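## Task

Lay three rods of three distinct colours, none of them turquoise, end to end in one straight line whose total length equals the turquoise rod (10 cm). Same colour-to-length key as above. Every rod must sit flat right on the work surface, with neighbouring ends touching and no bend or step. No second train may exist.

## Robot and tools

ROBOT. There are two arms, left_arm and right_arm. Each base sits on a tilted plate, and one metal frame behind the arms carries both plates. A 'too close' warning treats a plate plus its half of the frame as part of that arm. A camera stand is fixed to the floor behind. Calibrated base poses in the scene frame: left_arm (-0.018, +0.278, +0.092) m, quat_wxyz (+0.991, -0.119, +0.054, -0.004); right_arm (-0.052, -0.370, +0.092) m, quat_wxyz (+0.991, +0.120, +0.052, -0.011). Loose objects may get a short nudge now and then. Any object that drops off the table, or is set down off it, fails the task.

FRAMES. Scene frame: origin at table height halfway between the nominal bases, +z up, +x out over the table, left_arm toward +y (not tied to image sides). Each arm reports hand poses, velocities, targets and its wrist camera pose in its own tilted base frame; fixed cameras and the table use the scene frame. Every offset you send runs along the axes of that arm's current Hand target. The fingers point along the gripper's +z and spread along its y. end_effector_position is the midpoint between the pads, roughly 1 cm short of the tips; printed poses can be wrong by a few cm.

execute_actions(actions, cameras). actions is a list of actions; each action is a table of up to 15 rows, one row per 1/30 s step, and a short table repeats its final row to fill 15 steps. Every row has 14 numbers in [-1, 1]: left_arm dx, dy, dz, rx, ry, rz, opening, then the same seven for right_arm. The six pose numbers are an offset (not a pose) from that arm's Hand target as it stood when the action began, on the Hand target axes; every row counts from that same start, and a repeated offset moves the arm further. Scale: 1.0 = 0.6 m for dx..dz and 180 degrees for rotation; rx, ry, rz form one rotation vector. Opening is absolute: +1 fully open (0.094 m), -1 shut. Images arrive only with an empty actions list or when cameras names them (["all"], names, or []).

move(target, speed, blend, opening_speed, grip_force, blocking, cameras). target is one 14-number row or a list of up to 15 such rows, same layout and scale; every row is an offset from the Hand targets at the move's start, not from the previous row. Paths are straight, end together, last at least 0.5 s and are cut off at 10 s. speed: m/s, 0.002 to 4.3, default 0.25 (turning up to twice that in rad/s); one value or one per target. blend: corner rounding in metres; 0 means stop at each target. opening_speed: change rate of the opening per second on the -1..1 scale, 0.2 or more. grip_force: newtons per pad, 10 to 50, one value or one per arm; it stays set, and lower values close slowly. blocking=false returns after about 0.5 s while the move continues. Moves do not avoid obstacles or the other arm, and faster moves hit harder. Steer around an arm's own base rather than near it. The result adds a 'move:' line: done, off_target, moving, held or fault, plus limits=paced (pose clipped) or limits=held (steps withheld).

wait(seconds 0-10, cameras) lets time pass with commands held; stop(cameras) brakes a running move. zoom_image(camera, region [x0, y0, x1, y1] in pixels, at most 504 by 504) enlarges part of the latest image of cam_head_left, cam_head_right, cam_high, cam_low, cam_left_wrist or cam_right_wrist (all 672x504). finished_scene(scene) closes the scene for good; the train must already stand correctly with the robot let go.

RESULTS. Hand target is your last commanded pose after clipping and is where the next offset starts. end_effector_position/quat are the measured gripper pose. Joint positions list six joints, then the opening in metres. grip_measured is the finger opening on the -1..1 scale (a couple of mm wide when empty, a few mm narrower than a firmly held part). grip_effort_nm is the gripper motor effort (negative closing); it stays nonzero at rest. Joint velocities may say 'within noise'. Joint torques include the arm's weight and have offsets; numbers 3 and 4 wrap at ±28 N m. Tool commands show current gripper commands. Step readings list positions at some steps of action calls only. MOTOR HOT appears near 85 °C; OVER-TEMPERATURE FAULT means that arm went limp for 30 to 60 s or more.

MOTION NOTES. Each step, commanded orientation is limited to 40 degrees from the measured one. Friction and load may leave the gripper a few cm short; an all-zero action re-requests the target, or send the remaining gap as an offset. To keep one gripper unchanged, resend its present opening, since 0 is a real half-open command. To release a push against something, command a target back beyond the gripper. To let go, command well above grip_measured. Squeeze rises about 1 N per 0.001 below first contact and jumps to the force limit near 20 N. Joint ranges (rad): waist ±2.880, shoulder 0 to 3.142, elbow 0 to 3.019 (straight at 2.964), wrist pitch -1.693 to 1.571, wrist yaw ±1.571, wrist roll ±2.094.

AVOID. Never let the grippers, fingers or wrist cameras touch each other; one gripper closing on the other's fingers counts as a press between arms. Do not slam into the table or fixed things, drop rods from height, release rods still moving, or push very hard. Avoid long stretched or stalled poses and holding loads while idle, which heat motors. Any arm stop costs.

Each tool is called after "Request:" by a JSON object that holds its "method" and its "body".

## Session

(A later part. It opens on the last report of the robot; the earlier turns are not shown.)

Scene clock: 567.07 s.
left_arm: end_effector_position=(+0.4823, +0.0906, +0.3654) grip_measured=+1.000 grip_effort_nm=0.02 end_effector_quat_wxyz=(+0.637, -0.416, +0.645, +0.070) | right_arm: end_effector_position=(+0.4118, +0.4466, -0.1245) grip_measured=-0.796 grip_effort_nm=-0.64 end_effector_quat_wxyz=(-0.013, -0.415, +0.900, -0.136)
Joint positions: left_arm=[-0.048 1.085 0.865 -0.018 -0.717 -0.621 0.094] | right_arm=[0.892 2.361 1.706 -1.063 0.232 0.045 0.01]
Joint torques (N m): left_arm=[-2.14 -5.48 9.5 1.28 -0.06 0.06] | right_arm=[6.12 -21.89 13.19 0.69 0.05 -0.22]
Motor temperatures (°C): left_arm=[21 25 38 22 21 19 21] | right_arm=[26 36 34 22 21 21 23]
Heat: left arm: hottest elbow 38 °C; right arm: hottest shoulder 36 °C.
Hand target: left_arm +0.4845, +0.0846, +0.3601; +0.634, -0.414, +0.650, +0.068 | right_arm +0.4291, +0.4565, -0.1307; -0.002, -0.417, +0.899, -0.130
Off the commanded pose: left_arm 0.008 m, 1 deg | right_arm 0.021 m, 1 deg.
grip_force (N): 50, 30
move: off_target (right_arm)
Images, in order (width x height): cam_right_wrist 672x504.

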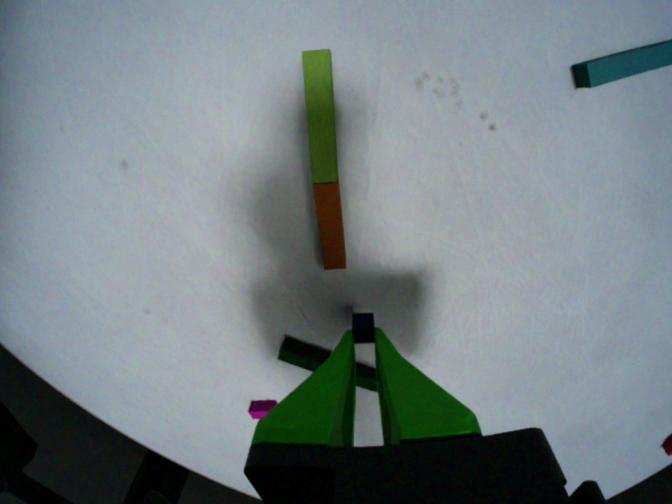

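Request:
{"method": "move", "body": {"target": [[0,0,0,0,0,0,1, 0,0.048,0.034,0,0,0,-0.84],[0,0,0,0,0,0,1, 0,0.03,0.034,0,0,0,-0.84]], "speed": 0.07, "cameras": ["cam_right_wrist"]}}

Request:
{"method": "zoom_image", "body": {"camera": "cam_right_wrist", "region": [270, 180, 450, 390]}}

Request:
{"method": "zoom_image", "body": {"camera": "cam_right_wrist", "region": [290, 30, 450, 310]}}

Scene clock: 579.13 s.
left_arm: end_effector_position=(+0.4823, +0.0906, +0.3654) grip_measured=+1.000 grip_effort_nm=0.02 end_effector_quat_wxyz=(+0.637, -0.416, +0.645, +0.070) | right_arm: end_effector_position=(+0.4060, +0.4523, -0.1440) grip_measured=-0.796 grip_effort_nm=-0.64 end_effector_quat_wxyz=(-0.011, -0.420, +0.897, -0.135)
Joint positions: left_arm=[-0.048 1.085 0.865 -0.018 -0.717 -0.621 0.094] | right_arm=[0.906 2.394 1.709 -1.032 0.232 0.046 0.01]
Joint torques (N m): left_arm=[-1.73 -6.18 9.54 1.33 -0.07 0.02] | right_arm=[6.89 -21.66 12.63 0.92 -0.05 -0.03]
Heat: left arm: hottest elbow 38 °C; right arm: hottest shoulder 34 °C.
Hand target: left_arm +0.4845, +0.0846, +0.3601; +0.634, -0.414, +0.650, +0.068 | right_arm +0.4177, +0.4629, -0.1546; -0.002, -0.417, +0.899, -0.130
Off the commanded pose: left_arm 0.008 m, 1 deg | right_arm 0.019 m, 1 deg.
grip_force (N): 50, 30
move: off_target (right_arm)
Images, in order (width x height): cam_right_wrist 672x504.

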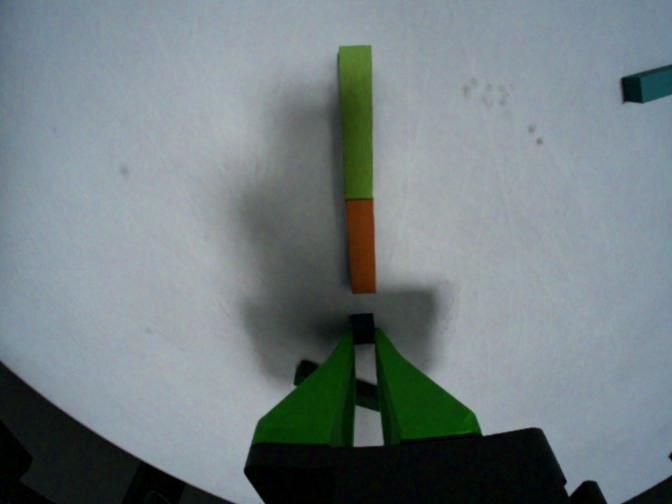

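Scaled by 2.400 from the camera's 672x504 image, which has a finer 960x720 frame.

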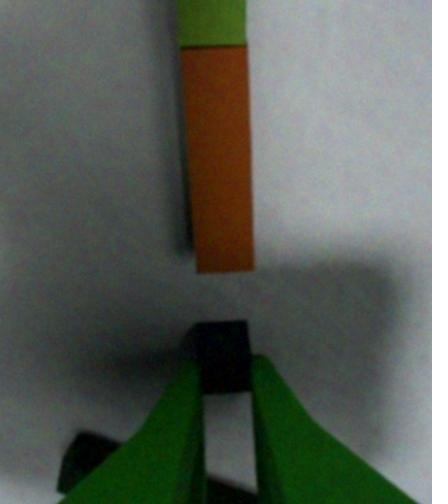

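Scaled by 1.800 from the camera's 672x504 image, which has a finer 960x720 frame.

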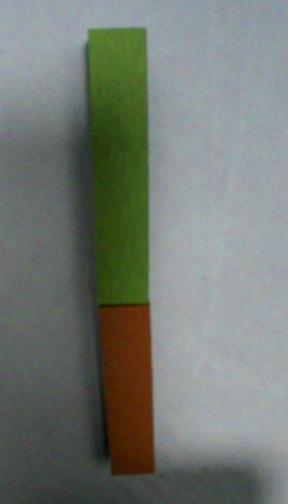

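Request:
{"method": "move", "body": {"target": [0,0,0,0,0,0,1, -0.02,0.001,-0.001,0,0,0,-0.84], "speed": 0.04, "cameras": ["cam_right_wrist"]}}

Request:
{"method": "zoom_image", "body": {"camera": "cam_right_wrist", "region": [270, 180, 450, 390]}}

Scene clock: 596.97 s.
left_arm: end_effector_position=(+0.4823, +0.0906, +0.3654) grip_measured=+1.000 grip_effort_nm=0.02 end_effector_quat_wxyz=(+0.637, -0.416, +0.645, +0.070) | right_arm: end_effector_position=(+0.4168, +0.4662, -0.1450) grip_measured=-0.796 grip_effort_nm=-0.63 end_effector_quat_wxyz=(+0.000, -0.419, +0.899, -0.130)
Joint positions: left_arm=[-0.048 1.085 0.865 -0.018 -0.717 -0.621 0.094] | right_arm=[0.906 2.418 1.76 -1.032 0.232 0.046 0.01]
Joint torques (N m): left_arm=[-2.14 -5.66 9.5 1.29 -0.04 0.07] | right_arm=[6.83 -22.01 13.2 -0.23 -0.06 -0.03]
Heat: left arm: hottest elbow 38 °C; right arm: hottest elbow 37 °C.
Hand target: left_arm +0.4845, +0.0846, +0.3601; +0.634, -0.414, +0.650, +0.068 | right_arm +0.4250, +0.4724, -0.1554; -0.002, -0.417, +0.899, -0.130
Off the commanded pose: left_arm 0.008 m, 1 deg | right_arm 0.015 m, 0 deg.
grip_force (N): 50, 30
move: off_target (right_arm)
Images, in order (width x height): cam_right_wrist 672x504.

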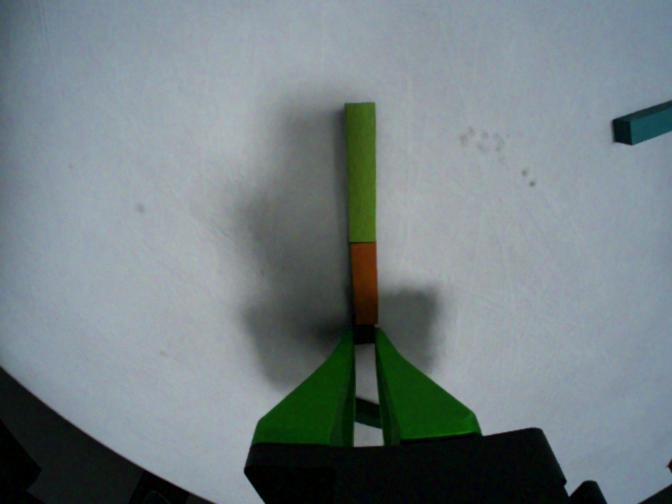

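Scaled by 2.400 from the camera's 672x504 image, which has a finer 960x720 frame.

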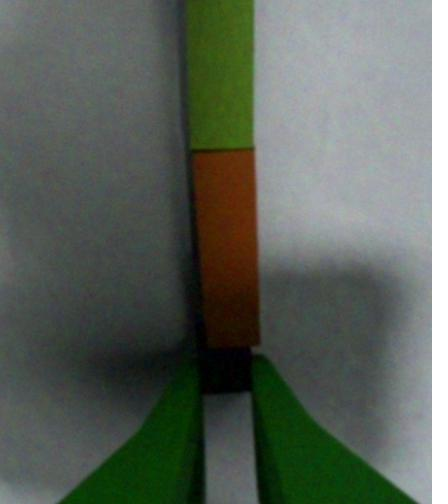

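Request:
{"method": "move", "body": {"target": [[0,0,0,0,0,0,1, -0.004,0.000,0,0,0,0,-0.84],[0,0,0,0,0,0,1, -0.004,0.000,0,0,0,0,-0.6],[0,0,0,0,0,0,1, -0.021,0.001,0.002,0,0,0,-0.6],[0,0,0,0,0,0,1, -0.021,0.001,0.002,0,0,0,-0.84]], "speed": 0.04, "cameras": ["cam_right_wrist"]}}

Request:
{"method": "zoom_image", "body": {"camera": "cam_right_wrist", "region": [270, 180, 450, 390]}}

Scene clock: 608.87 s.
left_arm: end_effector_position=(+0.4823, +0.0906, +0.3654) grip_measured=+1.000 grip_effort_nm=0.02 end_effector_quat_wxyz=(+0.637, -0.416, +0.645, +0.070) | right_arm: end_effector_position=(+0.4245, +0.4759, -0.1479) grip_measured=-0.789 grip_effort_nm=-0.61 end_effector_quat_wxyz=(+0.000, -0.419, +0.898, -0.130)
Joint positions: left_arm=[-0.048 1.085 0.865 -0.018 -0.717 -0.621 0.094] | right_arm=[0.906 2.452 1.82 -1.059 0.232 0.046 0.01]
Joint torques (N m): left_arm=[-2.55 -6.07 9.66 1.42 -0.08 0.09] | right_arm=[7.12 -22.59 13.48 -0.21 -0.06 -0.04]
Heat: left arm: hottest elbow 38 °C; right arm: hottest elbow 37 °C.
Hand target: left_arm +0.4845, +0.0846, +0.3601; +0.634, -0.414, +0.650, +0.068 | right_arm +0.4329, +0.4819, -0.1582; -0.002, -0.417, +0.899, -0.130
Off the commanded pose: left_arm 0.008 m, 1 deg | right_arm 0.015 m, 0 deg.
grip_force (N): 50, 30
move: off_target (right_arm); target 2's new opening was sent with right_arm's hand 0.015 m and 0 deg from that target; target 4's new opening was sent with right_arm's hand 0.014 m and 0 deg from that target
Images, in order (width x height): cam_right_wrist 672x504.

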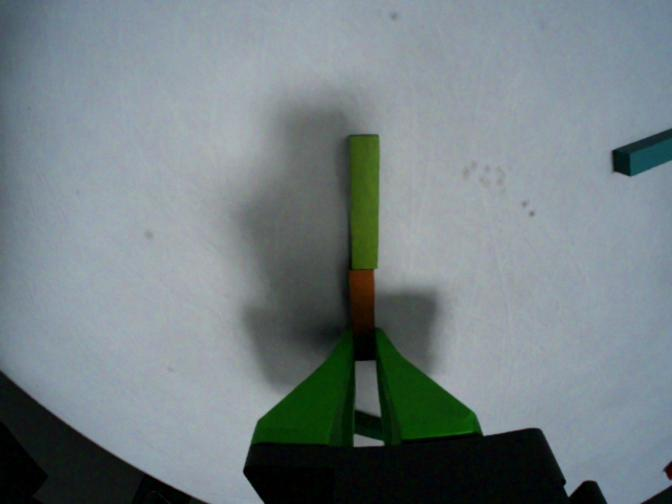

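Scaled by 2.400 from the camera's 672x504 image, which has a finer 960x720 frame.

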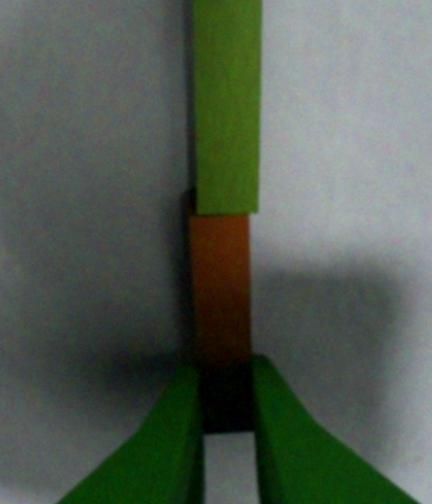

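Request:
{"method": "move", "body": {"target": [[0,0,0,0,0,0,1, 0,0,0,0,0,0,-0.6],[0,0,0,0,0,0,1, -0.066,0.0025,0.002,0,0,0,-0.6]], "speed": 0.05, "cameras": ["cam_right_wrist"]}}

Request:
{"method": "zoom_image", "body": {"camera": "cam_right_wrist", "region": [270, 180, 450, 430]}}

Scene clock: 634.67 s.
left_arm: end_effector_position=(+0.4823, +0.0906, +0.3654) grip_measured=+1.000 grip_effort_nm=0.02 end_effector_quat_wxyz=(+0.637, -0.416, +0.645, +0.070) | right_arm: end_effector_position=(+0.4494, +0.5076, -0.1533) grip_measured=-0.602 grip_effort_nm=0.11 end_effector_quat_wxyz=(+0.000, -0.419, +0.898, -0.130)
Joint positions: left_arm=[-0.048 1.085 0.865 -0.018 -0.717 -0.621 0.094] | right_arm=[0.906 2.563 2.035 -1.163 0.232 0.046 0.019]
Joint torques (N m): left_arm=[-2.32 -6.48 9.54 1.4 -0.08 0.07] | right_arm=[7.24 -24.06 14.26 -0.23 -0.05 -0.05]
Motor temperatures (°C): left_arm=[21 25 38 22 21 19 21] | right_arm=[26 35 39 22 21 21 23]
Heat: left arm: hottest elbow 38 °C; right arm: hottest elbow 39 °C.
Hand target: left_arm +0.4845, +0.0846, +0.3601; +0.634, -0.414, +0.650, +0.068 | right_arm +0.4577, +0.5123, -0.1641; -0.002, -0.417, +0.899, -0.130
Off the commanded pose: left_arm 0.008 m, 1 deg | right_arm 0.014 m, 0 deg.
grip_force (N): 50, 30
move: off_target (right_arm)
Images, in order (width x height): cam_right_wrist 672x504.

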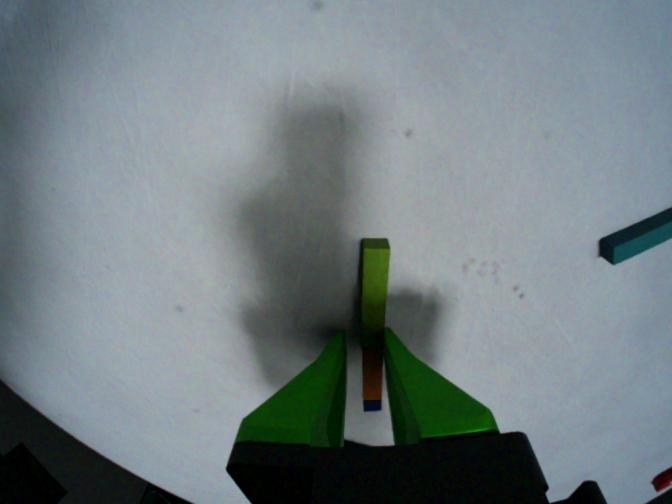

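Scaled by 2.016 from the camera's 672x504 image, which has a finer 960x720 frame.

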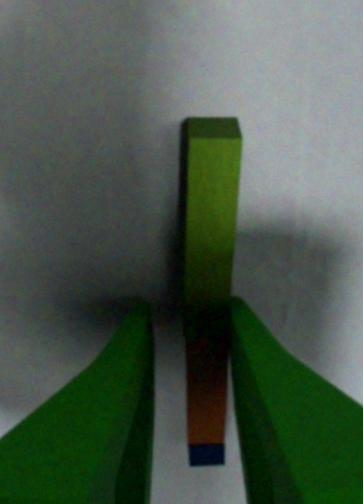

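Request:
{"method": "zoom_image", "body": {"camera": "cam_right_wrist", "region": [330, 310, 410, 420]}}

Scaled by 4.582 from the camera's 672x504 image, which has a finer 960x720 frame.

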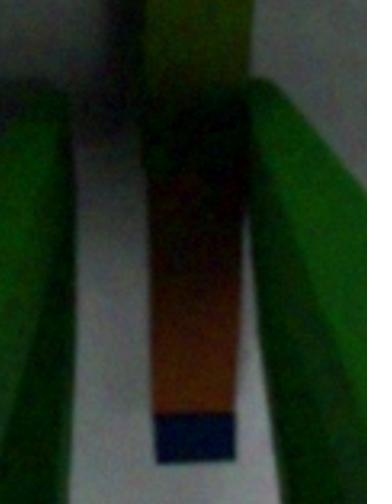

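Request:
{"method": "move", "body": {"target": [[0,0,0,0,0,0,1, 0,0,-0.05,0,0,0,-0.6],[0,0,0,0,0,0,1, 0.1,0,-0.15,0,0,0,-0.5]], "speed": [0.06,0.12], "blend": [0.01,0], "cameras": ["cam_right_wrist"]}}

Request:
{"method": "zoom_image", "body": {"camera": "cam_right_wrist", "region": [260, 60, 460, 300]}}

Scene clock: 646.07 s.
left_arm: end_effector_position=(+0.4823, +0.0906, +0.3654) grip_measured=+1.000 grip_effort_nm=0.02 end_effector_quat_wxyz=(+0.637, -0.416, +0.645, +0.070) | right_arm: end_effector_position=(+0.4151, +0.4821, -0.0734) grip_measured=-0.502 grip_effort_nm=0.11 end_effector_quat_wxyz=(-0.009, -0.420, +0.897, -0.135)
Joint positions: left_arm=[-0.048 1.085 0.865 -0.018 -0.717 -0.621 0.094] | right_arm=[0.923 2.349 1.843 -1.209 0.23 0.064 0.023]
Joint torques (N m): left_arm=[-2.02 -6.01 9.68 1.18 -0.11 0.08] | right_arm=[8.35 -26.4 8.32 0.9 -0.14 0.12]
Heat: left arm: hottest elbow 38 °C; right arm: hottest elbow 39 °C.
Hand target: left_arm +0.4845, +0.0846, +0.3601; +0.634, -0.414, +0.650, +0.068 | right_arm +0.4090, +0.4885, -0.0706; -0.002, -0.417, +0.899, -0.130
Off the commanded pose: left_arm 0.008 m, 1 deg | right_arm 0.009 m, 1 deg.
grip_force (N): 50, 30
move: done
Images, in order (width x height): cam_right_wrist 672x504.

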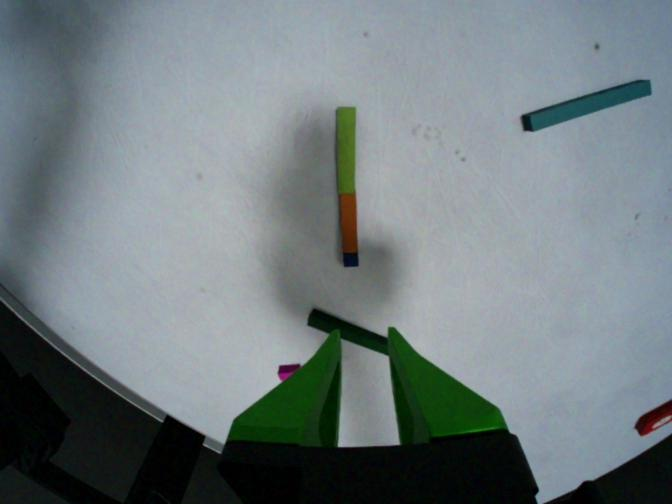

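Scaled by 2.100 from the camera's 672x504 image, which has a finer 960x720 frame.

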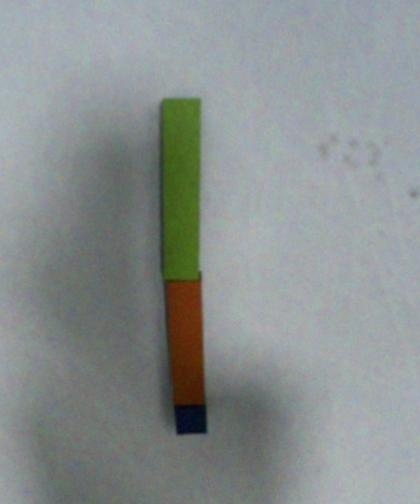

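Request:
{"method": "zoom_image", "body": {"camera": "cam_right_wrist", "region": [310, 170, 390, 275]}}

Request:
{"method": "zoom_image", "body": {"camera": "cam_right_wrist", "region": [310, 100, 390, 205]}}

Scaled by 4.800 from the camera's 672x504 image, which has a finer 960x720 frame.

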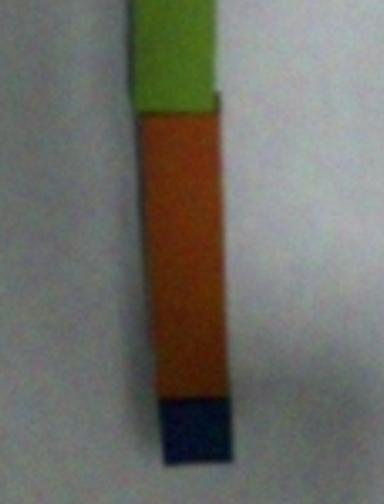

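Scaled by 4.800 from the camera's 672x504 image, which has a finer 960x720 frame.

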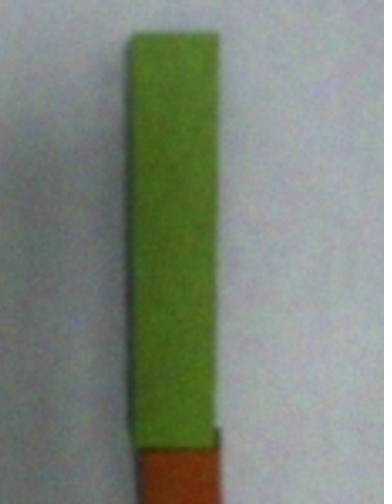

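Request:
{"method": "finished_scene", "body": {"scene": 2}}

The scene is finished: the task was done.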